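## Task

Take the toy brick off the desk and put it on the wall shelf. The robot must not tip over or be left leaning, or the task fails.

## Robot and tools

ROBOT. TidyBot++: a wheeled base (0.54 m long, 0.50 m wide, 0.38 m tall) with one seven-joint arm carrying a right hand that has index, middle and ring fingers plus a thumb. The shoulder sits 0.12 m ahead of the base centre and 0.68 m up. Upper arm 0.42 m, forearm 0.31 m, wrist to hand point 0.30 m; the hand point is 0.09 m off the hand's own axis, so turning joint_7_rad swings it. Each scene starts with the arm folded, hand pointing down, jutting up to 0.17 m beyond the base front. A downward-pointing hand can rise to roughly 0.95 m above the floor, and only near the base. Two cameras: base_camera (644x364) and wrist_camera (504x504), the latter on a mast at the wrist, aimed at the index knuckle; an open hand blocks much of its view. With arm joints 0, -1.2, 3.142, -2.03, 0, 0.075, 2.463 rad the wrist camera looks straight ahead, level and upright; joint_6_rad then tilts it.

FRAMES. Base frame: metres, origin on the floor below the base centre, x forward, y left, z up. hand_pose and hand_target are in it. Odometry frame is the base frame as it was when the scene began; base_odometry gives x, y and heading (rad, left positive, -3.142 to 3.142) from wheel turns only, so slip looks like travel. base_tilt is in degrees, forward and right positive.

MOVE. One action per call, built from any of base, joints, target, plus optional speeds and min_time_s; parts start together. base is an object with relative offsets from where the base stands when the command begins, along its own axes at that moment: translate_m (metres, forward +, -2 to 2), strafe_m (metres, left +, -2 to 2), rotate_rad (radians, counter-clockwise from above +, -6.3 to 6.3). joints is an object of absolute targets keyed by name. Arm: joint_1_rad (any angle; positive turns the arm clockwise seen from above, the reverse of heading), joint_2_rad (shoulder, -2.249 to 2.249, 0 = upper arm vertical, + leans forward), joint_3_rad (any angle), joint_4_rad (elbow, -2.579 to 2.579, 0 = straight), joint_5_rad (any angle), joint_6_rad (wrist, -2.099 to 2.099), joint_7_rad (any angle; at 3.14 with hand down the palm faces forward). Any-angle joints take the short way, so step under half a turn. Hand keys hand_index_mcp … hand_thumb_ipl are numbers from -1 to 1 scaled between each hinge's two stops; toward -1 curls toward the palm. Straight values: finger _mcp +0.75, _abd 0, _pip +0.58, _dip +0.70; thumb cmc +0.71, axl +0.68, mcp +0.23, ipl +0.17. hand_current_limit (-1 to 1, maps to about 0 to 550 mA, starts at +0.4) and hand_speed (-0.96 to 1, fraction (n+1)/2 of 8.5 rad/s, starts at -0.6) are settings for all sixteen motors. target is a single list of seven numbers [x, y, z, qw, qx, qy, qz]: an absolute hand-point pose in the base frame, metres plus quaternion. With target, joints may carry only the hand keys. speeds caps this action's top speed: translate_m and strafe_m 0.05 to 0.5 m/s (name only one when combining them), rotate_rad 0.1 to 1.57 rad/s. min_time_s (0.1 to 8 s) is a lower bound on arm motion duration. cameras: list from base_camera, wrist_camera, all. blocking false returns in about 0.5 s while motion continues. A move with no action simply reports state and images.

OTHER TOOLS. wait(seconds 0 to 10, cameras) lets time pass. stop(cameras) brakes every running motion. zoom_image(camera, region [x0, y0, x1, y1] in pixels, at most 504 each way) enlarges part of the latest image. finished_scene(scene 1 to 3) ends the scene irreversibly; the object must stay in place afterwards.

RESULTS. The move line reads done or the worst status. base_status, joint_status and hand_status report done, moving, off_target (resting short, maybe still pushing), not_followed (a check withheld the targets; with joint command not followed or pose unreachable, and cause: for self-collision), contact_stop, time_out, torque_fault, limit_stop_at_motor_heat. hand_state has one word per hand motor: moving, goal, blocked, overload. <motor>_current_ma shows each hand motor's current; motor_effort gives percent of maximum with the last action's peak in brackets. Also shown: joint_positions, hand_pose, hand_target, Motor temperatures, on_its_own, pictures (image order), ARM HIT, MOTOR HOT. If a call is refused or an unrequested stop appears, later move, wait and finished_scene calls in that reply are skipped.

TIPS. The arm sags under a load and does not avoid obstacles. To correct position, add (wanted - hand_pose) to the last target; to hold still, resend hand_target, not hand_pose. A hand current at 495 mA or more for 5 s shuts that motor down for 10 s, so avoid a limit of +1. Pose targets low and close in front of the base may drive the arm into the base.

AVOID. Dropping or flinging the object, slamming into the desk, shelf or wall, and pushing hard. Do not drive or turn while the raised arm is caught on something above about 0.6 m, and do not reach far out from folded over nearby furniture; both can tip the robot. Torque over 104.5 N m (joints 1 to 4) or 51.3 N m (5 to 7) freezes the arm for 10 s. Motors at 75 °C fault; reduce holding and stretched poses.

Each tool is called after "Request:" by a JSON object that holds its "api" and its "payload", one argument or row to a line.

## Session

Request:
{"api": "move", "payload": {

}}

Scene clock: 0.00 s.
Motor temperatures (°C): [32 32 29 33 40 40 38]
base_odometry: x=+0.000 y=+0.000 heading=+0.000
base_tilt: forward=-0.3 right=+0.3
base_status: not commanded
joint_positions: joint_1_rad=+0.007 joint_2_rad=-0.302 joint_3_rad=+3.138 joint_4_rad=-2.559 joint_5_rad=+0.045 joint_6_rad=-0.839 joint_7_rad=+3.098 hand_index_mcp=+0.753 hand_index_abd=+0.000 hand_index_pip=+0.577 hand_index_dip=+0.696 hand_middle_mcp=+0.753 hand_middle_abd=+0.000 hand_middle_pip=+0.577 hand_middle_dip=+0.696 hand_ring_mcp=+0.753 hand_ring_abd=+0.000 hand_ring_pip=+0.577 hand_ring_dip=+0.696 hand_thumb_cmc=+0.714 hand_thumb_axl=+0.677 hand_thumb_mcp=+0.223 hand_thumb_ipl=+0.168 hand_current_limit=+0.400 hand_speed=-0.600
joint_status: not commanded
hand_state: goal,goal,goal,goal,goal,goal,goal,goal,goal,goal,goal,goal,goal,goal,goal,goal
index_mcp_current_ma: 0
index_abd_current_ma: 0
index_pip_current_ma: 0
index_dip_current_ma: 0
middle_mcp_current_ma: 0
middle_abd_current_ma: 0
middle_pip_current_ma: 0
middle_dip_current_ma: 0
ring_mcp_current_ma: 0
ring_abd_current_ma: 0
ring_pip_current_ma: 0
ring_dip_current_ma: 0
thumb_cmc_current_ma: 0
thumb_axl_current_ma: 0
thumb_mcp_current_ma: 0
thumb_ipl_current_ma: 0
hand_goal_index_mcp: 0.754
hand_goal_index_abd: 0.000
hand_goal_index_pip: 0.576
hand_goal_index_dip: 0.696
hand_goal_middle_mcp: 0.754
hand_goal_middle_abd: 0.000
hand_goal_middle_pip: 0.576
hand_goal_middle_dip: 0.696
hand_goal_ring_mcp: 0.754
hand_goal_ring_abd: 0.000
hand_goal_ring_pip: 0.576
hand_goal_ring_dip: 0.696
hand_goal_thumb_cmc: 0.714
hand_goal_thumb_axl: 0.678
hand_goal_thumb_mcp: 0.226
hand_goal_thumb_ipl: 0.168
motor_effort: joint_1_rad=+1 joint_2_rad=-1 joint_3_rad=+1 joint_4_rad=+11 joint_5_rad=-1 joint_6_rad=+0 joint_7_rad=+0
hand_pose: x=+0.3352 y=-0.0333 z=+0.5879 quat_wxyz=(-0.028, -0.713, -0.701, -0.004) (m; base frame)
hand_target: x=+0.3352 y=-0.0333 z=+0.5879 quat_wxyz=(-0.028, -0.713, -0.701, -0.004) (m; base frame)
hand_status: not commanded
pictures: base_camera, wrist_camera

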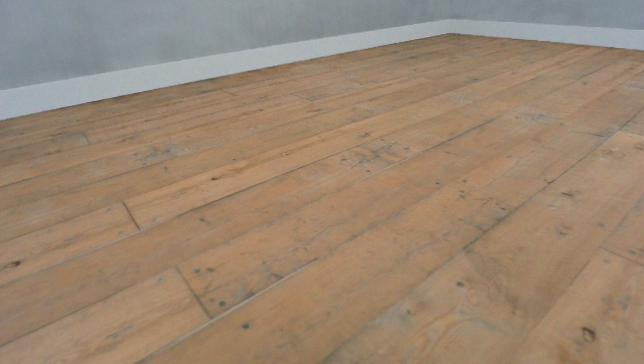

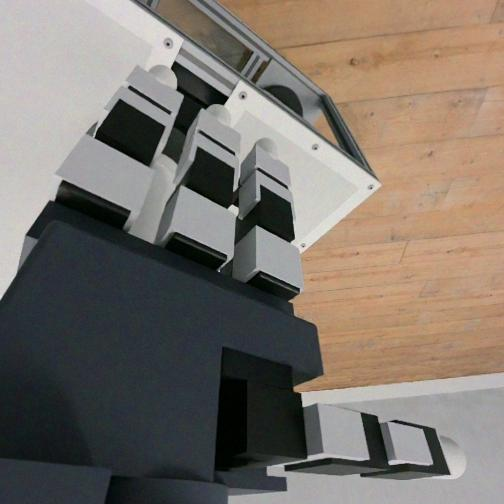

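Request:
{"api": "move", "payload": {
  "joints": {"joint_1_rad":0,"joint_2_rad":-1.2,"joint_3_rad":3.142,"joint_4_rad":-2.03,"joint_5_rad":0,"joint_6_rad":0.075,"joint_7_rad":2.463},
  "cameras": ["all"]
}}

Request:
{"api": "move", "payload": {
  "base": {"rotate_rad":1.57},
  "cameras": ["all"]
}}

Request:
{"api": "move", "payload": {
  "base": {"rotate_rad":1.57},
  "cameras": ["all"]
}}

Request:
{"api": "move", "payload": {
  "base": {"rotate_rad":1.57},
  "cameras": ["all"]
}}

Scene clock: 5.13 s.
move: done
base_odometry: x=+0.000 y=+0.000 heading=+0.000
base_tilt: forward=-0.2 right=+0.3
base_status: not commanded
joint_positions: joint_1_rad=+0.007 joint_2_rad=-1.185 joint_3_rad=+3.138 joint_4_rad=-2.046 joint_5_rad=+0.045 joint_6_rad=-0.013 joint_7_rad=+2.540 hand_index_mcp=+0.759 hand_index_abd=+0.000 hand_index_pip=+0.577 hand_index_dip=+0.696 hand_middle_mcp=+0.759 hand_middle_abd=+0.000 hand_middle_pip=+0.577 hand_middle_dip=+0.696 hand_ring_mcp=+0.759 hand_ring_abd=+0.000 hand_ring_pip=+0.577 hand_ring_dip=+0.696 hand_thumb_cmc=+0.719 hand_thumb_axl=+0.677 hand_thumb_mcp=+0.227 hand_thumb_ipl=+0.168 hand_current_limit=+0.400 hand_speed=-0.600
joint_status: all done
hand_state: goal,goal,goal,goal,goal,goal,goal,goal,goal,goal,goal,goal,goal,goal,goal,goal
index_mcp_current_ma: 1
index_abd_current_ma: 0
index_pip_current_ma: 0
index_dip_current_ma: 0
middle_mcp_current_ma: 1
middle_abd_current_ma: 0
middle_pip_current_ma: 0
middle_dip_current_ma: 0
ring_mcp_current_ma: 1
ring_abd_current_ma: 0
ring_pip_current_ma: 0
ring_dip_current_ma: 0
thumb_cmc_current_ma: 1
thumb_axl_current_ma: 0
thumb_mcp_current_ma: 0
thumb_ipl_current_ma: 0
hand_goal_index_mcp: 0.754
hand_goal_index_abd: 0.000
hand_goal_index_pip: 0.576
hand_goal_index_dip: 0.696
hand_goal_middle_mcp: 0.754
hand_goal_middle_abd: 0.000
hand_goal_middle_pip: 0.576
hand_goal_middle_dip: 0.696
hand_goal_ring_mcp: 0.754
hand_goal_ring_abd: 0.000
hand_goal_ring_pip: 0.576
hand_goal_ring_dip: 0.696
hand_goal_thumb_cmc: 0.714
hand_goal_thumb_axl: 0.678
hand_goal_thumb_mcp: 0.226
hand_goal_thumb_ipl: 0.168
motor_effort: joint_1_rad=+0(1) joint_2_rad=+15(17) joint_3_rad=+2(3) joint_4_rad=+15(19) joint_5_rad=-1(2) joint_6_rad=+6(9) joint_7_rad=+1(2)
hand_pose: x=+0.1599 y=-0.0612 z=+1.2849 quat_wxyz=(-0.443, -0.370, -0.206, -0.791) (m; base frame)
hand_target: x=+0.1276 y=-0.0699 z=+1.3015 quat_wxyz=(-0.401, -0.333, -0.159, -0.839) (m; base frame)
hand_status: not commanded
pictures: base_camera, wrist_camera

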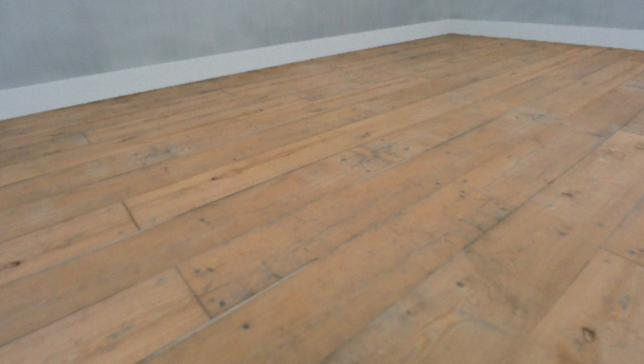

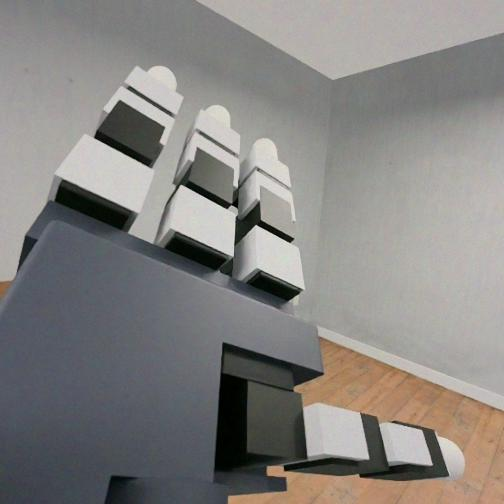

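Scene clock: 7.43 s.
move: done
base_odometry: x=+0.000 y=+0.000 heading=+1.569
base_tilt: forward=-0.3 right=+0.3
base_status: done
joint_positions: joint_1_rad=+0.007 joint_2_rad=-1.185 joint_3_rad=+3.138 joint_4_rad=-2.046 joint_5_rad=+0.045 joint_6_rad=-0.012 joint_7_rad=+2.538 hand_index_mcp=+0.759 hand_index_abd=+0.000 hand_index_pip=+0.577 hand_index_dip=+0.696 hand_middle_mcp=+0.759 hand_middle_abd=+0.000 hand_middle_pip=+0.577 hand_middle_dip=+0.696 hand_ring_mcp=+0.759 hand_ring_abd=+0.000 hand_ring_pip=+0.577 hand_ring_dip=+0.696 hand_thumb_cmc=+0.719 hand_thumb_axl=+0.677 hand_thumb_mcp=+0.227 hand_thumb_ipl=+0.168 hand_current_limit=+0.400 hand_speed=-0.600
joint_status: not commanded
hand_state: goal,goal,goal,goal,goal,goal,goal,goal,goal,goal,goal,goal,goal,goal,goal,goal
index_mcp_current_ma: 1
index_abd_current_ma: 0
index_pip_current_ma: 0
index_dip_current_ma: 0
middle_mcp_current_ma: 1
middle_abd_current_ma: 0
middle_pip_current_ma: 0
middle_dip_current_ma: 0
ring_mcp_current_ma: 1
ring_abd_current_ma: 0
ring_pip_current_ma: 0
ring_dip_current_ma: 0
thumb_cmc_current_ma: 1
thumb_axl_current_ma: 0
thumb_mcp_current_ma: 0
thumb_ipl_current_ma: 0
hand_goal_index_mcp: 0.754
hand_goal_index_abd: 0.000
hand_goal_index_pip: 0.576
hand_goal_index_dip: 0.696
hand_goal_middle_mcp: 0.754
hand_goal_middle_abd: 0.000
hand_goal_middle_pip: 0.576
hand_goal_middle_dip: 0.696
hand_goal_ring_mcp: 0.754
hand_goal_ring_abd: 0.000
hand_goal_ring_pip: 0.576
hand_goal_ring_dip: 0.696
hand_goal_thumb_cmc: 0.714
hand_goal_thumb_axl: 0.678
hand_goal_thumb_mcp: 0.226
hand_goal_thumb_ipl: 0.168
motor_effort: joint_1_rad=+1(1) joint_2_rad=+15(16) joint_3_rad=+1(2) joint_4_rad=+15(15) joint_5_rad=-1(2) joint_6_rad=+6(7) joint_7_rad=+1(2)
hand_pose: x=+0.1597 y=-0.0613 z=+1.2850 quat_wxyz=(-0.442, -0.370, -0.205, -0.791) (m; base frame)
hand_target: x=+0.1276 y=-0.0699 z=+1.3015 quat_wxyz=(-0.401, -0.333, -0.159, -0.839) (m; base frame)
hand_status: not commanded
pictures: base_camera, wrist_camera

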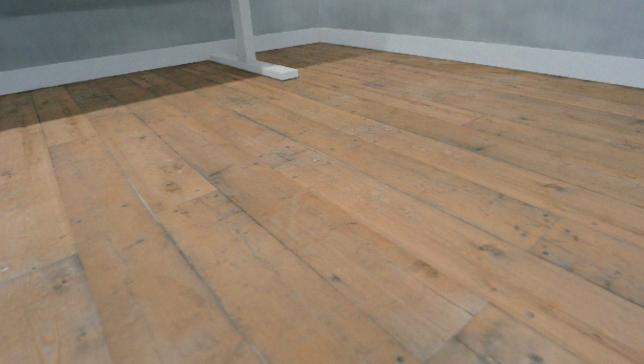

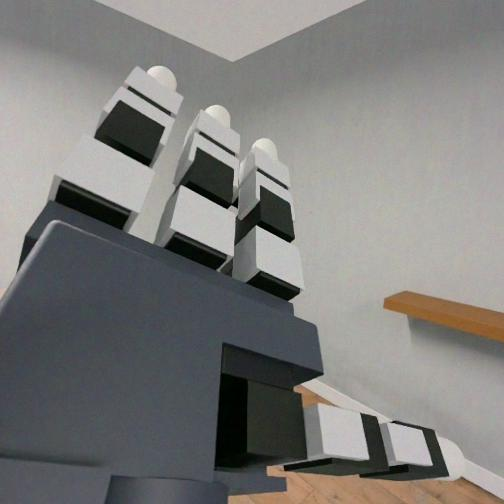

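Scene clock: 9.73 s.
move: done
base_odometry: x=+0.000 y=+0.000 heading=+3.139
base_tilt: forward=-0.2 right=+0.3
base_status: done
joint_positions: joint_1_rad=+0.007 joint_2_rad=-1.185 joint_3_rad=+3.138 joint_4_rad=-2.046 joint_5_rad=+0.045 joint_6_rad=-0.012 joint_7_rad=+2.538 hand_index_mcp=+0.759 hand_index_abd=+0.000 hand_index_pip=+0.577 hand_index_dip=+0.696 hand_middle_mcp=+0.759 hand_middle_abd=+0.000 hand_middle_pip=+0.577 hand_middle_dip=+0.696 hand_ring_mcp=+0.760 hand_ring_abd=+0.000 hand_ring_pip=+0.577 hand_ring_dip=+0.696 hand_thumb_cmc=+0.719 hand_thumb_axl=+0.677 hand_thumb_mcp=+0.227 hand_thumb_ipl=+0.168 hand_current_limit=+0.400 hand_speed=-0.600
joint_status: not commanded
hand_state: goal,goal,goal,goal,goal,goal,goal,goal,goal,goal,goal,goal,goal,goal,goal,goal
index_mcp_current_ma: 1
index_abd_current_ma: 0
index_pip_current_ma: 0
index_dip_current_ma: 0
middle_mcp_current_ma: 1
middle_abd_current_ma: 0
middle_pip_current_ma: 0
middle_dip_current_ma: 0
ring_mcp_current_ma: 1
ring_abd_current_ma: 0
ring_pip_current_ma: 0
ring_dip_current_ma: 0
thumb_cmc_current_ma: 1
thumb_axl_current_ma: 0
thumb_mcp_current_ma: 0
thumb_ipl_current_ma: 0
hand_goal_index_mcp: 0.754
hand_goal_index_abd: 0.000
hand_goal_index_pip: 0.576
hand_goal_index_dip: 0.696
hand_goal_middle_mcp: 0.754
hand_goal_middle_abd: 0.000
hand_goal_middle_pip: 0.576
hand_goal_middle_dip: 0.696
hand_goal_ring_mcp: 0.754
hand_goal_ring_abd: 0.000
hand_goal_ring_pip: 0.576
hand_goal_ring_dip: 0.696
hand_goal_thumb_cmc: 0.714
hand_goal_thumb_axl: 0.678
hand_goal_thumb_mcp: 0.226
hand_goal_thumb_ipl: 0.168
motor_effort: joint_1_rad=+0(1) joint_2_rad=+15(16) joint_3_rad=+1(2) joint_4_rad=+15(15) joint_5_rad=+0(1) joint_6_rad=+6(7) joint_7_rad=+1(2)
hand_pose: x=+0.1597 y=-0.0613 z=+1.2850 quat_wxyz=(-0.442, -0.370, -0.205, -0.791) (m; base frame)
hand_target: x=+0.1276 y=-0.0699 z=+1.3015 quat_wxyz=(-0.401, -0.333, -0.159, -0.839) (m; base frame)
hand_status: not commanded
pictures: base_camera, wrist_camera

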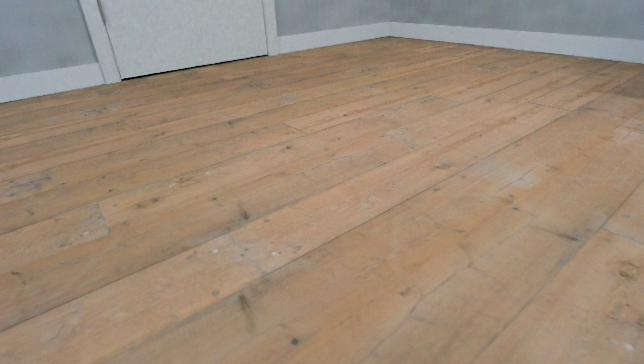

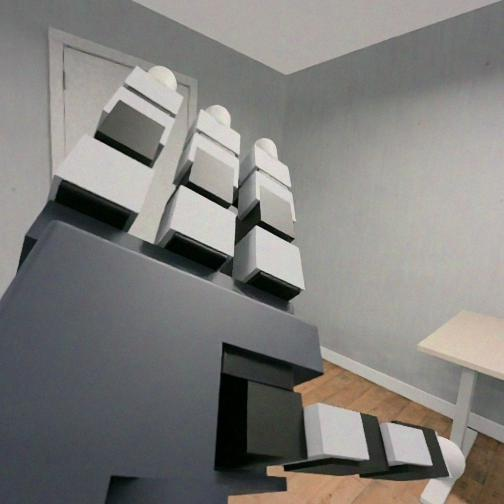

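Scene clock: 12.03 s.
move: done
base_odometry: x=+0.000 y=+0.000 heading=-1.575
base_tilt: forward=-0.2 right=+0.3
base_status: done
joint_positions: joint_1_rad=+0.007 joint_2_rad=-1.185 joint_3_rad=+3.138 joint_4_rad=-2.046 joint_5_rad=+0.045 joint_6_rad=-0.012 joint_7_rad=+2.538 hand_index_mcp=+0.759 hand_index_abd=+0.000 hand_index_pip=+0.577 hand_index_dip=+0.696 hand_middle_mcp=+0.759 hand_middle_abd=+0.000 hand_middle_pip=+0.577 hand_middle_dip=+0.696 hand_ring_mcp=+0.760 hand_ring_abd=+0.000 hand_ring_pip=+0.577 hand_ring_dip=+0.696 hand_thumb_cmc=+0.719 hand_thumb_axl=+0.677 hand_thumb_mcp=+0.227 hand_thumb_ipl=+0.168 hand_current_limit=+0.400 hand_speed=-0.600
joint_status: not commanded
hand_state: goal,goal,goal,goal,goal,goal,goal,goal,goal,goal,goal,goal,goal,goal,goal,goal
index_mcp_current_ma: 1
index_abd_current_ma: 0
index_pip_current_ma: 0
index_dip_current_ma: 0
middle_mcp_current_ma: 1
middle_abd_current_ma: 0
middle_pip_current_ma: 0
middle_dip_current_ma: 0
ring_mcp_current_ma: 1
ring_abd_current_ma: 0
ring_pip_current_ma: 0
ring_dip_current_ma: 0
thumb_cmc_current_ma: 1
thumb_axl_current_ma: 0
thumb_mcp_current_ma: 0
thumb_ipl_current_ma: 0
hand_goal_index_mcp: 0.754
hand_goal_index_abd: 0.000
hand_goal_index_pip: 0.576
hand_goal_index_dip: 0.696
hand_goal_middle_mcp: 0.754
hand_goal_middle_abd: 0.000
hand_goal_middle_pip: 0.576
hand_goal_middle_dip: 0.696
hand_goal_ring_mcp: 0.754
hand_goal_ring_abd: 0.000
hand_goal_ring_pip: 0.576
hand_goal_ring_dip: 0.696
hand_goal_thumb_cmc: 0.714
hand_goal_thumb_axl: 0.678
hand_goal_thumb_mcp: 0.226
hand_goal_thumb_ipl: 0.168
motor_effort: joint_1_rad=+1(1) joint_2_rad=+15(16) joint_3_rad=+1(2) joint_4_rad=+15(15) joint_5_rad=+0(1) joint_6_rad=+6(7) joint_7_rad=+0(1)
hand_pose: x=+0.1597 y=-0.0613 z=+1.2850 quat_wxyz=(-0.442, -0.370, -0.205, -0.791) (m; base frame)
hand_target: x=+0.1276 y=-0.0699 z=+1.3015 quat_wxyz=(-0.401, -0.333, -0.159, -0.839) (m; base frame)
hand_status: not commanded
pictures: base_camera, wrist_camera

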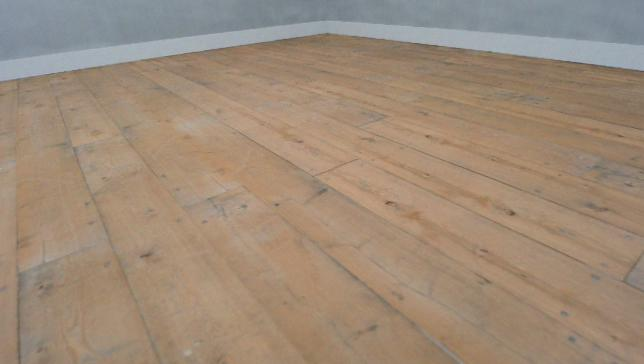

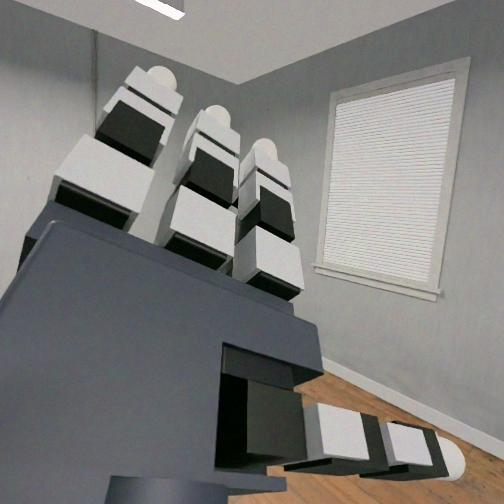

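Request:
{"api": "move", "payload": {
  "base": {"rotate_rad":-1.9},
  "joints": {"joint_6_rad":-0.25},
  "cameras": ["all"]
}}

Request:
{"api": "move", "payload": {
  "base": {"rotate_rad":-0.4},
  "cameras": ["all"]
}}

Scene clock: 24.37 s.
move: done
base_odometry: x=+0.000 y=+0.000 heading=+2.809
base_tilt: forward=-0.2 right=+0.3
base_status: done
joint_positions: joint_1_rad=+0.007 joint_2_rad=-1.185 joint_3_rad=+3.138 joint_4_rad=-2.039 joint_5_rad=+0.045 joint_6_rad=-0.229 joint_7_rad=+2.538 hand_index_mcp=+0.762 hand_index_abd=+0.000 hand_index_pip=+0.577 hand_index_dip=+0.696 hand_middle_mcp=+0.762 hand_middle_abd=+0.000 hand_middle_pip=+0.577 hand_middle_dip=+0.696 hand_ring_mcp=+0.762 hand_ring_abd=+0.000 hand_ring_pip=+0.577 hand_ring_dip=+0.696 hand_thumb_cmc=+0.719 hand_thumb_axl=+0.677 hand_thumb_mcp=+0.227 hand_thumb_ipl=+0.168 hand_current_limit=+0.400 hand_speed=-0.600
joint_status: all done
hand_state: goal,goal,goal,goal,goal,goal,goal,goal,goal,goal,goal,goal,goal,goal,goal,goal
index_mcp_current_ma: 2
index_abd_current_ma: 0
index_pip_current_ma: 0
index_dip_current_ma: 0
middle_mcp_current_ma: 2
middle_abd_current_ma: 0
middle_pip_current_ma: 0
middle_dip_current_ma: 0
ring_mcp_current_ma: 2
ring_abd_current_ma: 0
ring_pip_current_ma: 0
ring_dip_current_ma: 0
thumb_cmc_current_ma: 1
thumb_axl_current_ma: 0
thumb_mcp_current_ma: 0
thumb_ipl_current_ma: 0
hand_goal_index_mcp: 0.754
hand_goal_index_abd: 0.000
hand_goal_index_pip: 0.576
hand_goal_index_dip: 0.696
hand_goal_middle_mcp: 0.754
hand_goal_middle_abd: 0.000
hand_goal_middle_pip: 0.576
hand_goal_middle_dip: 0.696
hand_goal_ring_mcp: 0.754
hand_goal_ring_abd: 0.000
hand_goal_ring_pip: 0.576
hand_goal_ring_dip: 0.696
hand_goal_thumb_cmc: 0.714
hand_goal_thumb_axl: 0.678
hand_goal_thumb_mcp: 0.226
hand_goal_thumb_ipl: 0.168
motor_effort: joint_1_rad=+0(2) joint_2_rad=+15(17) joint_3_rad=+1(2) joint_4_rad=+16(18) joint_5_rad=-1(1) joint_6_rad=+7(9) joint_7_rad=+0(2)
hand_pose: x=+0.2035 y=-0.0646 z=+1.2408 quat_wxyz=(-0.420, -0.453, -0.246, -0.747) (m; base frame)
hand_target: x=+0.2002 y=-0.0699 z=+1.2343 quat_wxyz=(-0.370, -0.464, -0.222, -0.774) (m; base frame)
hand_status: not commanded
pictures: base_camera, wrist_camera

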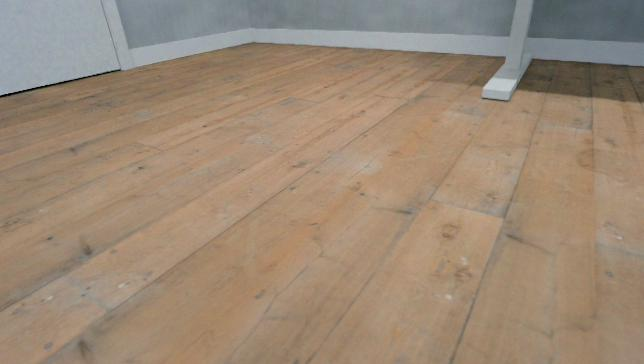

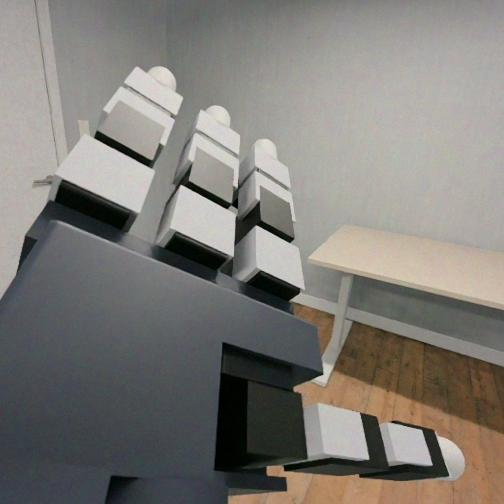

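Scene clock: 25.67 s.
move: done
base_odometry: x=+0.000 y=+0.000 heading=+2.410
base_tilt: forward=-0.2 right=+0.3
base_status: done
joint_positions: joint_1_rad=+0.007 joint_2_rad=-1.185 joint_3_rad=+3.138 joint_4_rad=-2.039 joint_5_rad=+0.045 joint_6_rad=-0.229 joint_7_rad=+2.538 hand_index_mcp=+0.762 hand_index_abd=+0.000 hand_index_pip=+0.577 hand_index_dip=+0.696 hand_middle_mcp=+0.762 hand_middle_abd=+0.000 hand_middle_pip=+0.577 hand_middle_dip=+0.696 hand_ring_mcp=+0.762 hand_ring_abd=+0.000 hand_ring_pip=+0.577 hand_ring_dip=+0.696 hand_thumb_cmc=+0.719 hand_thumb_axl=+0.677 hand_thumb_mcp=+0.227 hand_thumb_ipl=+0.168 hand_current_limit=+0.400 hand_speed=-0.600
joint_status: not commanded
hand_state: goal,goal,goal,goal,goal,goal,goal,goal,goal,goal,goal,goal,goal,goal,goal,goal
index_mcp_current_ma: 2
index_abd_current_ma: 0
index_pip_current_ma: 0
index_dip_current_ma: 0
middle_mcp_current_ma: 2
middle_abd_current_ma: 0
middle_pip_current_ma: 0
middle_dip_current_ma: 0
ring_mcp_current_ma: 2
ring_abd_current_ma: 0
ring_pip_current_ma: 0
ring_dip_current_ma: 0
thumb_cmc_current_ma: 1
thumb_axl_current_ma: 0
thumb_mcp_current_ma: 0
thumb_ipl_current_ma: 0
hand_goal_index_mcp: 0.754
hand_goal_index_abd: 0.000
hand_goal_index_pip: 0.576
hand_goal_index_dip: 0.696
hand_goal_middle_mcp: 0.754
hand_goal_middle_abd: 0.000
hand_goal_middle_pip: 0.576
hand_goal_middle_dip: 0.696
hand_goal_ring_mcp: 0.754
hand_goal_ring_abd: 0.000
hand_goal_ring_pip: 0.576
hand_goal_ring_dip: 0.696
hand_goal_thumb_cmc: 0.714
hand_goal_thumb_axl: 0.678
hand_goal_thumb_mcp: 0.226
hand_goal_thumb_ipl: 0.168
motor_effort: joint_1_rad=+1(1) joint_2_rad=+15(16) joint_3_rad=+1(2) joint_4_rad=+16(16) joint_5_rad=-1(1) joint_6_rad=+7(8) joint_7_rad=+1(2)
hand_pose: x=+0.2035 y=-0.0646 z=+1.2408 quat_wxyz=(-0.420, -0.453, -0.246, -0.747) (m; base frame)
hand_target: x=+0.2002 y=-0.0699 z=+1.2343 quat_wxyz=(-0.370, -0.464, -0.222, -0.774) (m; base frame)
hand_status: not commanded
pictures: base_camera, wrist_camera

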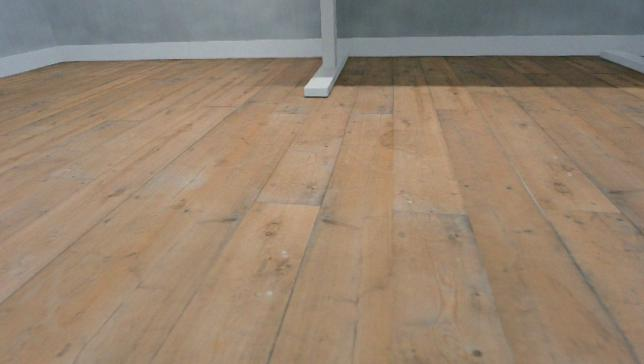

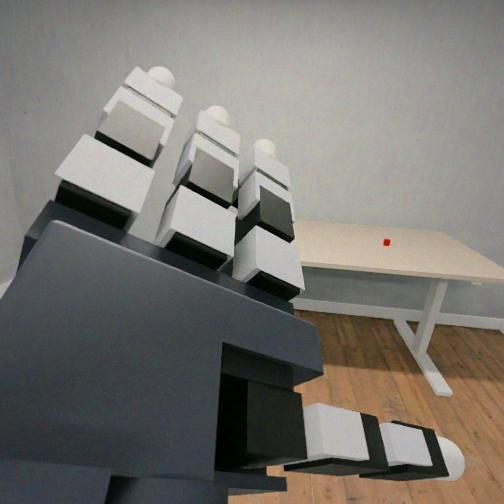

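Request:
{"api": "move", "payload": {
  "base": {"rotate_rad":-0.5},
  "cameras": ["wrist_camera"]
}}

Request:
{"api": "move", "payload": {
  "base": {"rotate_rad":-0.6},
  "cameras": ["all"]
}}

Scene clock: 42.00 s.
move: done
base_odometry: x=+0.000 y=+0.000 heading=+1.911
base_tilt: forward=-0.3 right=+0.3
base_status: done
joint_positions: joint_1_rad=+0.007 joint_2_rad=-1.185 joint_3_rad=+3.138 joint_4_rad=-2.039 joint_5_rad=+0.045 joint_6_rad=-0.229 joint_7_rad=+2.538 hand_index_mcp=+0.762 hand_index_abd=+0.000 hand_index_pip=+0.577 hand_index_dip=+0.696 hand_middle_mcp=+0.762 hand_middle_abd=+0.000 hand_middle_pip=+0.577 hand_middle_dip=+0.696 hand_ring_mcp=+0.762 hand_ring_abd=+0.000 hand_ring_pip=+0.577 hand_ring_dip=+0.696 hand_thumb_cmc=+0.719 hand_thumb_axl=+0.677 hand_thumb_mcp=+0.227 hand_thumb_ipl=+0.168 hand_current_limit=+0.400 hand_speed=-0.600
joint_status: not commanded
hand_state: goal,goal,goal,goal,goal,goal,goal,goal,goal,goal,goal,goal,goal,goal,goal,goal
index_mcp_current_ma: 2
index_abd_current_ma: 0
index_pip_current_ma: 0
index_dip_current_ma: 0
middle_mcp_current_ma: 2
middle_abd_current_ma: 0
middle_pip_current_ma: 0
middle_dip_current_ma: 0
ring_mcp_current_ma: 2
ring_abd_current_ma: 0
ring_pip_current_ma: 0
ring_dip_current_ma: 0
thumb_cmc_current_ma: 1
thumb_axl_current_ma: 0
thumb_mcp_current_ma: 0
thumb_ipl_current_ma: 0
hand_goal_index_mcp: 0.754
hand_goal_index_abd: 0.000
hand_goal_index_pip: 0.576
hand_goal_index_dip: 0.696
hand_goal_middle_mcp: 0.754
hand_goal_middle_abd: 0.000
hand_goal_middle_pip: 0.576
hand_goal_middle_dip: 0.696
hand_goal_ring_mcp: 0.754
hand_goal_ring_abd: 0.000
hand_goal_ring_pip: 0.576
hand_goal_ring_dip: 0.696
hand_goal_thumb_cmc: 0.714
hand_goal_thumb_axl: 0.678
hand_goal_thumb_mcp: 0.226
hand_goal_thumb_ipl: 0.168
motor_effort: joint_1_rad=+0(1) joint_2_rad=+14(15) joint_3_rad=+1(2) joint_4_rad=+15(16) joint_5_rad=-1(1) joint_6_rad=+7(8) joint_7_rad=+1(1)
hand_pose: x=+0.2035 y=-0.0646 z=+1.2408 quat_wxyz=(-0.420, -0.453, -0.246, -0.747) (m; base frame)
hand_target: x=+0.2002 y=-0.0699 z=+1.2343 quat_wxyz=(-0.370, -0.464, -0.222, -0.774) (m; base frame)
hand_status: not commanded
pictures: wrist_camera

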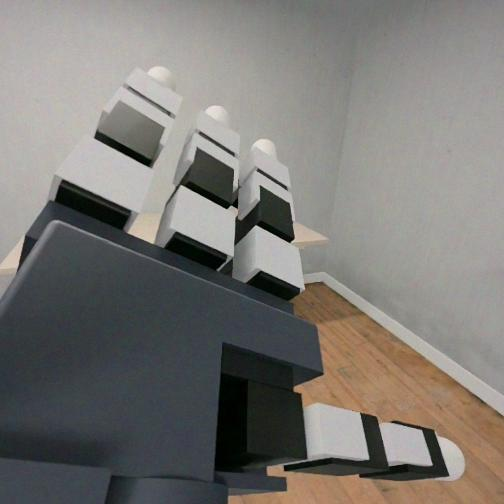

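Scene clock: 43.53 s.
move: done
base_odometry: x=+0.000 y=+0.000 heading=+1.311
base_tilt: forward=-0.2 right=+0.3
base_status: done
joint_positions: joint_1_rad=+0.007 joint_2_rad=-1.185 joint_3_rad=+3.138 joint_4_rad=-2.039 joint_5_rad=+0.045 joint_6_rad=-0.229 joint_7_rad=+2.538 hand_index_mcp=+0.762 hand_index_abd=+0.000 hand_index_pip=+0.577 hand_index_dip=+0.696 hand_middle_mcp=+0.762 hand_middle_abd=+0.000 hand_middle_pip=+0.577 hand_middle_dip=+0.696 hand_ring_mcp=+0.762 hand_ring_abd=+0.000 hand_ring_pip=+0.577 hand_ring_dip=+0.696 hand_thumb_cmc=+0.719 hand_thumb_axl=+0.677 hand_thumb_mcp=+0.227 hand_thumb_ipl=+0.168 hand_current_limit=+0.400 hand_speed=-0.600
joint_status: not commanded
hand_state: goal,goal,goal,goal,goal,goal,goal,goal,goal,goal,goal,goal,goal,goal,goal,goal
index_mcp_current_ma: 2
index_abd_current_ma: 0
index_pip_current_ma: 0
index_dip_current_ma: 0
middle_mcp_current_ma: 2
middle_abd_current_ma: 0
middle_pip_current_ma: 0
middle_dip_current_ma: 0
ring_mcp_current_ma: 2
ring_abd_current_ma: 0
ring_pip_current_ma: 0
ring_dip_current_ma: 0
thumb_cmc_current_ma: 1
thumb_axl_current_ma: 0
thumb_mcp_current_ma: 0
thumb_ipl_current_ma: 0
hand_goal_index_mcp: 0.754
hand_goal_index_abd: 0.000
hand_goal_index_pip: 0.576
hand_goal_index_dip: 0.696
hand_goal_middle_mcp: 0.754
hand_goal_middle_abd: 0.000
hand_goal_middle_pip: 0.576
hand_goal_middle_dip: 0.696
hand_goal_ring_mcp: 0.754
hand_goal_ring_abd: 0.000
hand_goal_ring_pip: 0.576
hand_goal_ring_dip: 0.696
hand_goal_thumb_cmc: 0.714
hand_goal_thumb_axl: 0.678
hand_goal_thumb_mcp: 0.226
hand_goal_thumb_ipl: 0.168
motor_effort: joint_1_rad=+0(2) joint_2_rad=+15(16) joint_3_rad=+1(2) joint_4_rad=+15(16) joint_5_rad=+0(1) joint_6_rad=+7(7) joint_7_rad=+1(2)
hand_pose: x=+0.2035 y=-0.0646 z=+1.2408 quat_wxyz=(-0.420, -0.453, -0.246, -0.747) (m; base frame)
hand_target: x=+0.2002 y=-0.0699 z=+1.2343 quat_wxyz=(-0.370, -0.464, -0.222, -0.774) (m; base frame)
hand_status: not commanded
pictures: base_camera, wrist_camera

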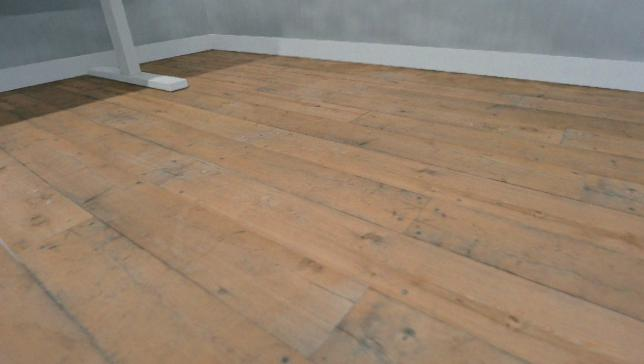

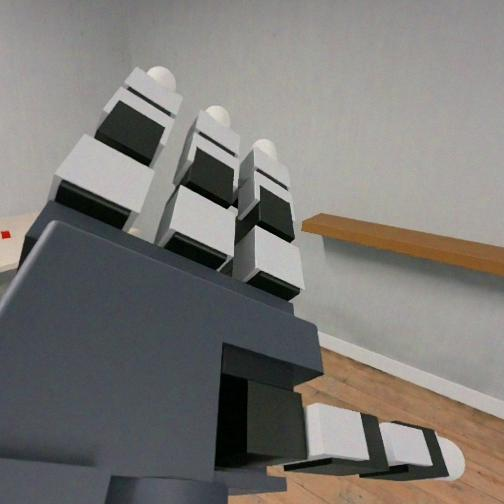

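Request:
{"api": "zoom_image", "payload": {
  "camera": "wrist_camera",
  "region": [290, 180, 504, 300]
}}

Request:
{"api": "move", "payload": {
  "base": {"rotate_rad":-0.5},
  "cameras": ["wrist_camera"]
}}

Scaled by 2.355.

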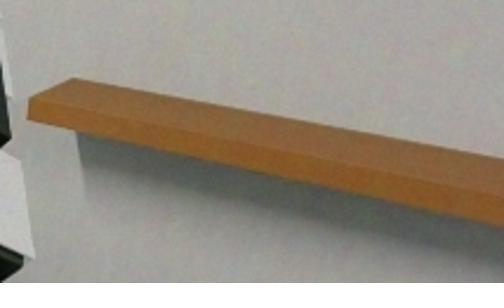

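Scene clock: 47.13 s.
move: done
base_odometry: x=+0.000 y=+0.000 heading=+0.812
base_tilt: forward=-0.3 right=+0.3
base_status: done
joint_positions: joint_1_rad=+0.007 joint_2_rad=-1.185 joint_3_rad=+3.138 joint_4_rad=-2.039 joint_5_rad=+0.045 joint_6_rad=-0.229 joint_7_rad=+2.538 hand_index_mcp=+0.762 hand_index_abd=+0.000 hand_index_pip=+0.577 hand_index_dip=+0.696 hand_middle_mcp=+0.762 hand_middle_abd=+0.000 hand_middle_pip=+0.577 hand_middle_dip=+0.696 hand_ring_mcp=+0.762 hand_ring_abd=+0.000 hand_ring_pip=+0.577 hand_ring_dip=+0.696 hand_thumb_cmc=+0.719 hand_thumb_axl=+0.677 hand_thumb_mcp=+0.227 hand_thumb_ipl=+0.168 hand_current_limit=+0.400 hand_speed=-0.600
joint_status: not commanded
hand_state: goal,goal,goal,goal,goal,goal,goal,goal,goal,goal,goal,goal,goal,goal,goal,goal
index_mcp_current_ma: 2
index_abd_current_ma: 0
index_pip_current_ma: 0
index_dip_current_ma: 0
middle_mcp_current_ma: 2
middle_abd_current_ma: 0
middle_pip_current_ma: 0
middle_dip_current_ma: 0
ring_mcp_current_ma: 2
ring_abd_current_ma: 0
ring_pip_current_ma: 0
ring_dip_current_ma: 0
thumb_cmc_current_ma: 1
thumb_axl_current_ma: 0
thumb_mcp_current_ma: 0
thumb_ipl_current_ma: 0
hand_goal_index_mcp: 0.754
hand_goal_index_abd: 0.000
hand_goal_index_pip: 0.576
hand_goal_index_dip: 0.696
hand_goal_middle_mcp: 0.754
hand_goal_middle_abd: 0.000
hand_goal_middle_pip: 0.576
hand_goal_middle_dip: 0.696
hand_goal_ring_mcp: 0.754
hand_goal_ring_abd: 0.000
hand_goal_ring_pip: 0.576
hand_goal_ring_dip: 0.696
hand_goal_thumb_cmc: 0.714
hand_goal_thumb_axl: 0.678
hand_goal_thumb_mcp: 0.226
hand_goal_thumb_ipl: 0.168
motor_effort: joint_1_rad=+0(1) joint_2_rad=+15(16) joint_3_rad=+1(2) joint_4_rad=+15(16) joint_5_rad=-1(1) joint_6_rad=+7(8) joint_7_rad=+0(1)
hand_pose: x=+0.2035 y=-0.0646 z=+1.2408 quat_wxyz=(-0.420, -0.453, -0.246, -0.747) (m; base frame)
hand_target: x=+0.2002 y=-0.0699 z=+1.2343 quat_wxyz=(-0.370, -0.464, -0.222, -0.774) (m; base frame)
hand_status: not commanded
pictures: wrist_camera

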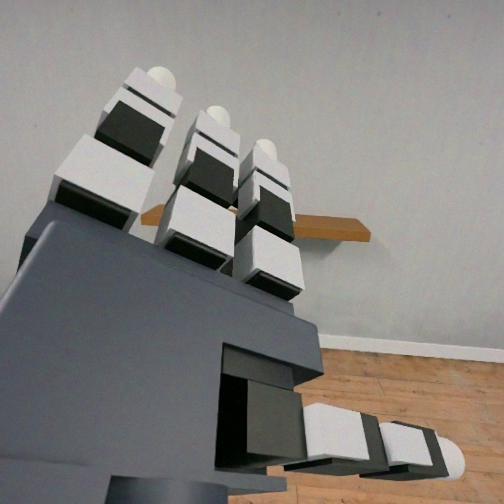

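Request:
{"api": "move", "payload": {
  "base": {"rotate_rad":1.57}
}}

Request:
{"api": "move", "payload": {
  "base": {"translate_m":0.5, "strafe_m":-0.75},
  "cameras": ["all"]
}}

Scene clock: 119.07 s.
move: done
base_odometry: x=+0.000 y=+0.000 heading=+2.381
base_tilt: forward=-0.3 right=+0.3
base_status: done
joint_positions: joint_1_rad=+0.007 joint_2_rad=-1.185 joint_3_rad=+3.138 joint_4_rad=-2.039 joint_5_rad=+0.045 joint_6_rad=-0.229 joint_7_rad=+2.538 hand_index_mcp=+0.762 hand_index_abd=+0.000 hand_index_pip=+0.577 hand_index_dip=+0.696 hand_middle_mcp=+0.762 hand_middle_abd=+0.000 hand_middle_pip=+0.577 hand_middle_dip=+0.696 hand_ring_mcp=+0.762 hand_ring_abd=+0.000 hand_ring_pip=+0.577 hand_ring_dip=+0.696 hand_thumb_cmc=+0.719 hand_thumb_axl=+0.677 hand_thumb_mcp=+0.227 hand_thumb_ipl=+0.168 hand_current_limit=+0.400 hand_speed=-0.600
joint_status: not commanded
hand_state: goal,goal,goal,goal,goal,goal,goal,goal,goal,goal,goal,goal,goal,goal,goal,goal
index_mcp_current_ma: 2
index_abd_current_ma: 0
index_pip_current_ma: 0
index_dip_current_ma: 0
middle_mcp_current_ma: 2
middle_abd_current_ma: 0
middle_pip_current_ma: 0
middle_dip_current_ma: 0
ring_mcp_current_ma: 2
ring_abd_current_ma: 0
ring_pip_current_ma: 0
ring_dip_current_ma: 0
thumb_cmc_current_ma: 1
thumb_axl_current_ma: 0
thumb_mcp_current_ma: 0
thumb_ipl_current_ma: 0
hand_goal_index_mcp: 0.754
hand_goal_index_abd: 0.000
hand_goal_index_pip: 0.576
hand_goal_index_dip: 0.696
hand_goal_middle_mcp: 0.754
hand_goal_middle_abd: 0.000
hand_goal_middle_pip: 0.576
hand_goal_middle_dip: 0.696
hand_goal_ring_mcp: 0.754
hand_goal_ring_abd: 0.000
hand_goal_ring_pip: 0.576
hand_goal_ring_dip: 0.696
hand_goal_thumb_cmc: 0.714
hand_goal_thumb_axl: 0.678
hand_goal_thumb_mcp: 0.226
hand_goal_thumb_ipl: 0.168
motor_effort: joint_1_rad=+0(1) joint_2_rad=+15(16) joint_3_rad=+1(3) joint_4_rad=+15(16) joint_5_rad=-1(1) joint_6_rad=+7(8) joint_7_rad=+1(2)
hand_pose: x=+0.2035 y=-0.0646 z=+1.2408 quat_wxyz=(-0.420, -0.453, -0.246, -0.747) (m; base frame)
hand_target: x=+0.2002 y=-0.0699 z=+1.2343 quat_wxyz=(-0.370, -0.464, -0.222, -0.774) (m; base frame)
hand_status: not commanded
pictures: none

Scene clock: 122.30 s.
move: done
base_odometry: x=+0.155 y=+0.888 heading=+2.382
base_tilt: forward=-0.2 right=+0.3
base_status: done
joint_positions: joint_1_rad=+0.007 joint_2_rad=-1.186 joint_3_rad=+3.138 joint_4_rad=-2.039 joint_5_rad=+0.045 joint_6_rad=-0.229 joint_7_rad=+2.538 hand_index_mcp=+0.762 hand_index_abd=+0.000 hand_index_pip=+0.577 hand_index_dip=+0.696 hand_middle_mcp=+0.762 hand_middle_abd=+0.000 hand_middle_pip=+0.577 hand_middle_dip=+0.696 hand_ring_mcp=+0.762 hand_ring_abd=+0.000 hand_ring_pip=+0.577 hand_ring_dip=+0.696 hand_thumb_cmc=+0.719 hand_thumb_axl=+0.677 hand_thumb_mcp=+0.227 hand_thumb_ipl=+0.168 hand_current_limit=+0.400 hand_speed=-0.600
joint_status: not commanded
hand_state: goal,goal,goal,goal,goal,goal,goal,goal,goal,goal,goal,goal,goal,goal,goal,goal
index_mcp_current_ma: 2
index_abd_current_ma: 0
index_pip_current_ma: 0
index_dip_current_ma: 0
middle_mcp_current_ma: 2
middle_abd_current_ma: 0
middle_pip_current_ma: 0
middle_dip_current_ma: 0
ring_mcp_current_ma: 2
ring_abd_current_ma: 0
ring_pip_current_ma: 0
ring_dip_current_ma: 0
thumb_cmc_current_ma: 1
thumb_axl_current_ma: 0
thumb_mcp_current_ma: 0
thumb_ipl_current_ma: 0
hand_goal_index_mcp: 0.754
hand_goal_index_abd: 0.000
hand_goal_index_pip: 0.576
hand_goal_index_dip: 0.696
hand_goal_middle_mcp: 0.754
hand_goal_middle_abd: 0.000
hand_goal_middle_pip: 0.576
hand_goal_middle_dip: 0.696
hand_goal_ring_mcp: 0.754
hand_goal_ring_abd: 0.000
hand_goal_ring_pip: 0.576
hand_goal_ring_dip: 0.696
hand_goal_thumb_cmc: 0.714
hand_goal_thumb_axl: 0.678
hand_goal_thumb_mcp: 0.226
hand_goal_thumb_ipl: 0.168
motor_effort: joint_1_rad=+0(2) joint_2_rad=+15(18) joint_3_rad=+2(3) joint_4_rad=+15(16) joint_5_rad=-1(1) joint_6_rad=+7(8) joint_7_rad=+1(1)
hand_pose: x=+0.2031 y=-0.0646 z=+1.2408 quat_wxyz=(-0.420, -0.453, -0.246, -0.747) (m; base frame)
hand_target: x=+0.2002 y=-0.0699 z=+1.2343 quat_wxyz=(-0.370, -0.464, -0.222, -0.774) (m; base frame)
hand_status: not commanded
pictures: base_camera, wrist_camera

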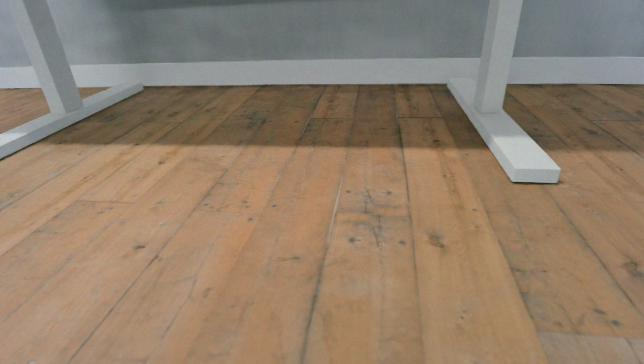

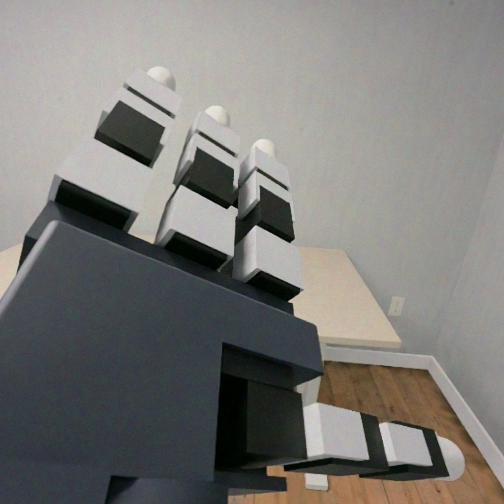

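Request:
{"api": "move", "payload": {
  "joints": {"joint_1_rad":-0.5},
  "cameras": ["wrist_camera"]
}}

Request:
{"api": "zoom_image", "payload": {
  "camera": "wrist_camera",
  "region": [300, 180, 460, 340]
}}

Scene clock: 135.97 s.
move: done
base_odometry: x=+0.155 y=+0.888 heading=+2.382
base_tilt: forward=-0.3 right=+0.3
base_status: not commanded
joint_positions: joint_1_rad=-0.479 joint_2_rad=-1.186 joint_3_rad=+3.138 joint_4_rad=-2.039 joint_5_rad=+0.045 joint_6_rad=-0.229 joint_7_rad=+2.538 hand_index_mcp=+0.762 hand_index_abd=+0.000 hand_index_pip=+0.577 hand_index_dip=+0.696 hand_middle_mcp=+0.762 hand_middle_abd=+0.000 hand_middle_pip=+0.577 hand_middle_dip=+0.696 hand_ring_mcp=+0.762 hand_ring_abd=+0.000 hand_ring_pip=+0.577 hand_ring_dip=+0.696 hand_thumb_cmc=+0.719 hand_thumb_axl=+0.677 hand_thumb_mcp=+0.227 hand_thumb_ipl=+0.168 hand_current_limit=+0.400 hand_speed=-0.600
joint_status: all done
hand_state: goal,goal,goal,goal,goal,goal,goal,goal,goal,goal,goal,goal,goal,goal,goal,goal
index_mcp_current_ma: 2
index_abd_current_ma: 0
index_pip_current_ma: 0
index_dip_current_ma: 0
middle_mcp_current_ma: 2
middle_abd_current_ma: 0
middle_pip_current_ma: 0
middle_dip_current_ma: 0
ring_mcp_current_ma: 2
ring_abd_current_ma: 0
ring_pip_current_ma: 0
ring_dip_current_ma: 0
thumb_cmc_current_ma: 1
thumb_axl_current_ma: 0
thumb_mcp_current_ma: 0
thumb_ipl_current_ma: 0
hand_goal_index_mcp: 0.754
hand_goal_index_abd: 0.000
hand_goal_index_pip: 0.576
hand_goal_index_dip: 0.696
hand_goal_middle_mcp: 0.754
hand_goal_middle_abd: 0.000
hand_goal_middle_pip: 0.576
hand_goal_middle_dip: 0.696
hand_goal_ring_mcp: 0.754
hand_goal_ring_abd: 0.000
hand_goal_ring_pip: 0.576
hand_goal_ring_dip: 0.696
hand_goal_thumb_cmc: 0.714
hand_goal_thumb_axl: 0.678
hand_goal_thumb_mcp: 0.226
hand_goal_thumb_ipl: 0.168
motor_effort: joint_1_rad=+0(2) joint_2_rad=+15(16) joint_3_rad=+1(2) joint_4_rad=+15(16) joint_5_rad=-1(1) joint_6_rad=+7(8) joint_7_rad=+1(2)
hand_pose: x=+0.2236 y=-0.0179 z=+1.2408 quat_wxyz=(-0.228, -0.380, -0.347, -0.826) (m; base frame)
hand_target: x=+0.2238 y=-0.0224 z=+1.2343 quat_wxyz=(-0.167, -0.395, -0.330, -0.841) (m; base frame)
hand_status: not commanded
pictures: wrist_camera

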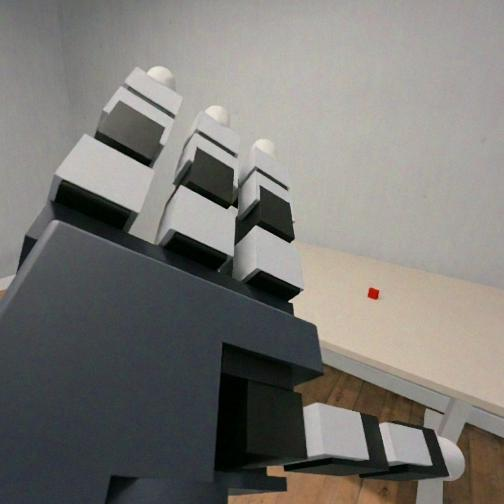

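Scaled by 3.150.

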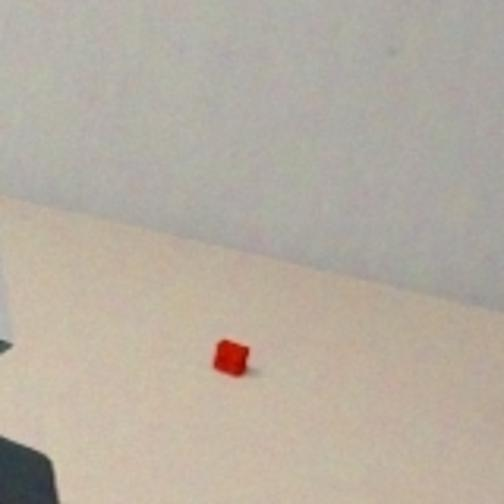

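Request:
{"api": "move", "payload": {
  "joints": {"joint_1_rad":0,"joint_2_rad":0.129,"joint_3_rad":3.142,"joint_4_rad":-1.278,"joint_5_rad":0,"joint_6_rad":-0.513,"joint_7_rad":0,"hand_thumb_cmc":-0.571,"hand_thumb_mcp":-0.169,"hand_index_dip":0.478,"hand_middle_dip":0.478,"hand_ring_dip":0.478},
  "min_time_s": 3,
  "cameras": ["all"]
}}

Scene clock: 153.43 s.
move: done
base_odometry: x=+0.155 y=+0.888 heading=+2.382
base_tilt: forward=-0.2 right=+0.3
base_status: not commanded
joint_positions: joint_1_rad=-0.021 joint_2_rad=+0.116 joint_3_rad=+3.138 joint_4_rad=-1.303 joint_5_rad=+0.045 joint_6_rad=-0.436 joint_7_rad=+0.077 hand_index_mcp=+0.747 hand_index_abd=+0.001 hand_index_pip=+0.576 hand_index_dip=+0.480 hand_middle_mcp=+0.747 hand_middle_abd=+0.001 hand_middle_pip=+0.576 hand_middle_dip=+0.480 hand_ring_mcp=+0.746 hand_ring_abd=+0.001 hand_ring_pip=+0.576 hand_ring_dip=+0.480 hand_thumb_cmc=-0.566 hand_thumb_axl=+0.678 hand_thumb_mcp=-0.165 hand_thumb_ipl=+0.168 hand_current_limit=+0.400 hand_speed=-0.600
joint_status: all done
hand_state: goal,goal,goal,goal,goal,goal,goal,goal,goal,goal,goal,goal,goal,goal,goal,goal
index_mcp_current_ma: -1
index_abd_current_ma: 0
index_pip_current_ma: 0
index_dip_current_ma: 0
middle_mcp_current_ma: -1
middle_abd_current_ma: 0
middle_pip_current_ma: 0
middle_dip_current_ma: 0
ring_mcp_current_ma: -2
ring_abd_current_ma: 0
ring_pip_current_ma: 0
ring_dip_current_ma: 0
thumb_cmc_current_ma: 0
thumb_axl_current_ma: 0
thumb_mcp_current_ma: 0
thumb_ipl_current_ma: 0
hand_goal_index_mcp: 0.754
hand_goal_index_abd: 0.000
hand_goal_index_pip: 0.576
hand_goal_index_dip: 0.478
hand_goal_middle_mcp: 0.754
hand_goal_middle_abd: 0.000
hand_goal_middle_pip: 0.576
hand_goal_middle_dip: 0.478
hand_goal_ring_mcp: 0.754
hand_goal_ring_abd: 0.000
hand_goal_ring_pip: 0.576
hand_goal_ring_dip: 0.478
hand_goal_thumb_cmc: -0.570
hand_goal_thumb_axl: 0.678
hand_goal_thumb_mcp: -0.168
hand_goal_thumb_ipl: 0.168
motor_effort: joint_1_rad=+0(2) joint_2_rad=-22(25) joint_3_rad=+1(3) joint_4_rad=+19(20) joint_5_rad=-1(2) joint_6_rad=+8(10) joint_7_rad=+1(2)
hand_pose: x=+0.7433 y=+0.0235 z=+0.9795 quat_wxyz=(+0.399, -0.600, +0.528, -0.449) (m; base frame)
hand_target: x=+0.7375 y=+0.0238 z=+0.9673 quat_wxyz=(+0.405, -0.579, +0.579, -0.406) (m; base frame)
hand_status: not commanded
pictures: base_camera, wrist_camera

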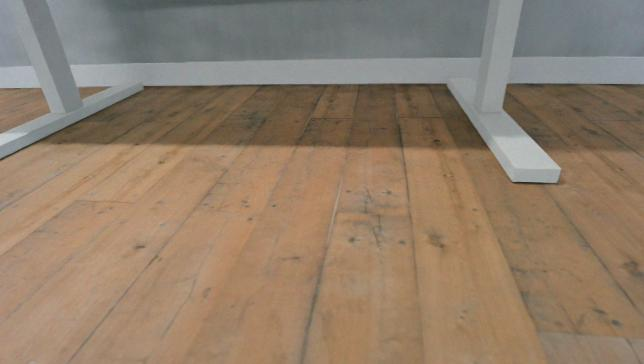

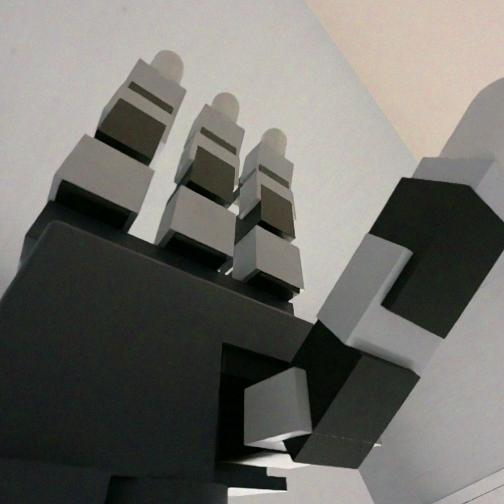

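Request:
{"api": "move", "payload": {
  "joints": {"joint_1_rad":0.021,"joint_2_rad":0.142,"joint_3_rad":3.146,"joint_4_rad":-1.253,"joint_5_rad":-0.045,"joint_6_rad":-0.59,"joint_7_rad":-0.077},
  "base": {"translate_m":0.2,"strafe_m":-0.10},
  "cameras": ["wrist_camera"]
}}

Scene clock: 171.83 s.
move: done
base_odometry: x=+0.079 y=+1.099 heading=+2.381
base_tilt: forward=-0.2 right=+0.3
base_status: done
joint_positions: joint_1_rad=+0.004 joint_2_rad=+0.130 joint_3_rad=+3.138 joint_4_rad=-1.273 joint_5_rad=+0.012 joint_6_rad=-0.521 joint_7_rad=-0.010 hand_index_mcp=+0.747 hand_index_abd=+0.001 hand_index_pip=+0.576 hand_index_dip=+0.480 hand_middle_mcp=+0.747 hand_middle_abd=+0.001 hand_middle_pip=+0.576 hand_middle_dip=+0.480 hand_ring_mcp=+0.746 hand_ring_abd=+0.001 hand_ring_pip=+0.576 hand_ring_dip=+0.480 hand_thumb_cmc=-0.568 hand_thumb_axl=+0.678 hand_thumb_mcp=-0.165 hand_thumb_ipl=+0.168 hand_current_limit=+0.400 hand_speed=-0.600
joint_status: all done
hand_state: goal,goal,goal,goal,goal,goal,goal,goal,goal,goal,goal,goal,goal,goal,goal,goal
index_mcp_current_ma: -2
index_abd_current_ma: 0
index_pip_current_ma: 0
index_dip_current_ma: 0
middle_mcp_current_ma: -1
middle_abd_current_ma: 0
middle_pip_current_ma: 0
middle_dip_current_ma: 0
ring_mcp_current_ma: -2
ring_abd_current_ma: 0
ring_pip_current_ma: 0
ring_dip_current_ma: 0
thumb_cmc_current_ma: 0
thumb_axl_current_ma: 0
thumb_mcp_current_ma: 0
thumb_ipl_current_ma: 0
hand_goal_index_mcp: 0.754
hand_goal_index_abd: 0.000
hand_goal_index_pip: 0.576
hand_goal_index_dip: 0.478
hand_goal_middle_mcp: 0.754
hand_goal_middle_abd: 0.000
hand_goal_middle_pip: 0.576
hand_goal_middle_dip: 0.478
hand_goal_ring_mcp: 0.754
hand_goal_ring_abd: 0.000
hand_goal_ring_pip: 0.576
hand_goal_ring_dip: 0.478
hand_goal_thumb_cmc: -0.570
hand_goal_thumb_axl: 0.678
hand_goal_thumb_mcp: -0.168
hand_goal_thumb_ipl: 0.168
motor_effort: joint_1_rad=+0(2) joint_2_rad=-23(25) joint_3_rad=+0(3) joint_4_rad=+19(20) joint_5_rad=-1(2) joint_6_rad=+8(9) joint_7_rad=+1(2)
hand_pose: x=+0.7371 y=+0.0215 z=+0.9670 quat_wxyz=(+0.402, -0.579, +0.582, -0.406) (m; base frame)
hand_target: x=+0.7312 y=+0.0258 z=+0.9575 quat_wxyz=(+0.410, -0.555, +0.627, -0.361) (m; base frame)
hand_status: not commanded
pictures: wrist_camera

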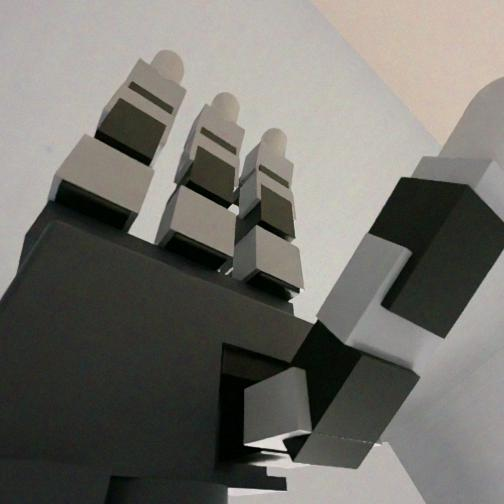

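Request:
{"api": "move", "payload": {
  "joints": {"joint_2_rad":0.140,"joint_4_rad":-1.518,"joint_6_rad":-0.324},
  "min_time_s": 2,
  "cameras": ["wrist_camera"]
}}

Scene clock: 180.83 s.
move: done
base_odometry: x=+0.079 y=+1.099 heading=+2.381
base_tilt: forward=-0.2 right=+0.3
base_status: not commanded
joint_positions: joint_1_rad=+0.004 joint_2_rad=+0.130 joint_3_rad=+3.138 joint_4_rad=-1.493 joint_5_rad=+0.012 joint_6_rad=-0.414 joint_7_rad=-0.010 hand_index_mcp=+0.747 hand_index_abd=+0.001 hand_index_pip=+0.576 hand_index_dip=+0.480 hand_middle_mcp=+0.747 hand_middle_abd=+0.001 hand_middle_pip=+0.576 hand_middle_dip=+0.480 hand_ring_mcp=+0.746 hand_ring_abd=+0.001 hand_ring_pip=+0.576 hand_ring_dip=+0.480 hand_thumb_cmc=-0.568 hand_thumb_axl=+0.678 hand_thumb_mcp=-0.165 hand_thumb_ipl=+0.168 hand_current_limit=+0.400 hand_speed=-0.600
joint_status: all done
hand_state: goal,goal,goal,goal,goal,goal,goal,goal,goal,goal,goal,goal,goal,goal,goal,goal
index_mcp_current_ma: -2
index_abd_current_ma: 0
index_pip_current_ma: 0
index_dip_current_ma: 0
middle_mcp_current_ma: -1
middle_abd_current_ma: 0
middle_pip_current_ma: 0
middle_dip_current_ma: 0
ring_mcp_current_ma: -2
ring_abd_current_ma: 0
ring_pip_current_ma: 0
ring_dip_current_ma: 0
thumb_cmc_current_ma: 0
thumb_axl_current_ma: 0
thumb_mcp_current_ma: 0
thumb_ipl_current_ma: 0
hand_goal_index_mcp: 0.754
hand_goal_index_abd: 0.000
hand_goal_index_pip: 0.576
hand_goal_index_dip: 0.478
hand_goal_middle_mcp: 0.754
hand_goal_middle_abd: 0.000
hand_goal_middle_pip: 0.576
hand_goal_middle_dip: 0.478
hand_goal_ring_mcp: 0.754
hand_goal_ring_abd: 0.000
hand_goal_ring_pip: 0.576
hand_goal_ring_dip: 0.478
hand_goal_thumb_cmc: -0.570
hand_goal_thumb_axl: 0.678
hand_goal_thumb_mcp: -0.168
hand_goal_thumb_ipl: 0.168
motor_effort: joint_1_rad=+0(1) joint_2_rad=-23(23) joint_3_rad=+0(1) joint_4_rad=+19(20) joint_5_rad=-1(1) joint_6_rad=+7(8) joint_7_rad=+1(2)
hand_pose: x=+0.7186 y=+0.0219 z=+0.8708 quat_wxyz=(+0.369, -0.601, +0.603, -0.373) (m; base frame)
hand_target: x=+0.7350 y=+0.0229 z=+0.8760 quat_wxyz=(+0.409, -0.550, +0.630, -0.365) (m; base frame)
hand_status: not commanded
pictures: wrist_camera

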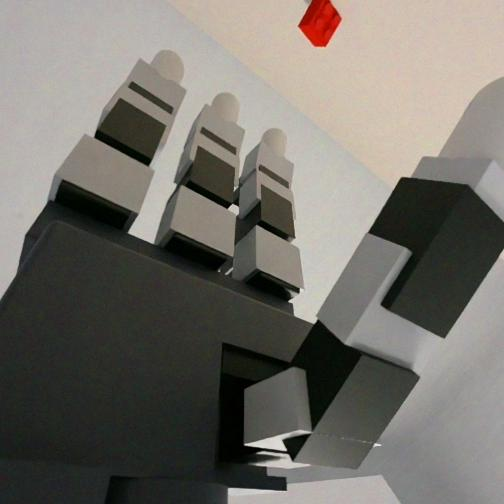

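Request:
{"api": "zoom_image", "payload": {
  "camera": "wrist_camera",
  "region": [270, 0, 370, 70]
}}

Scaled by 5.040.

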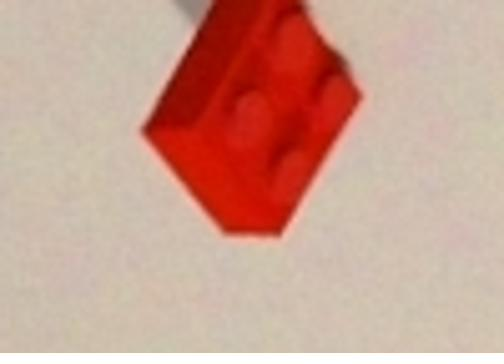

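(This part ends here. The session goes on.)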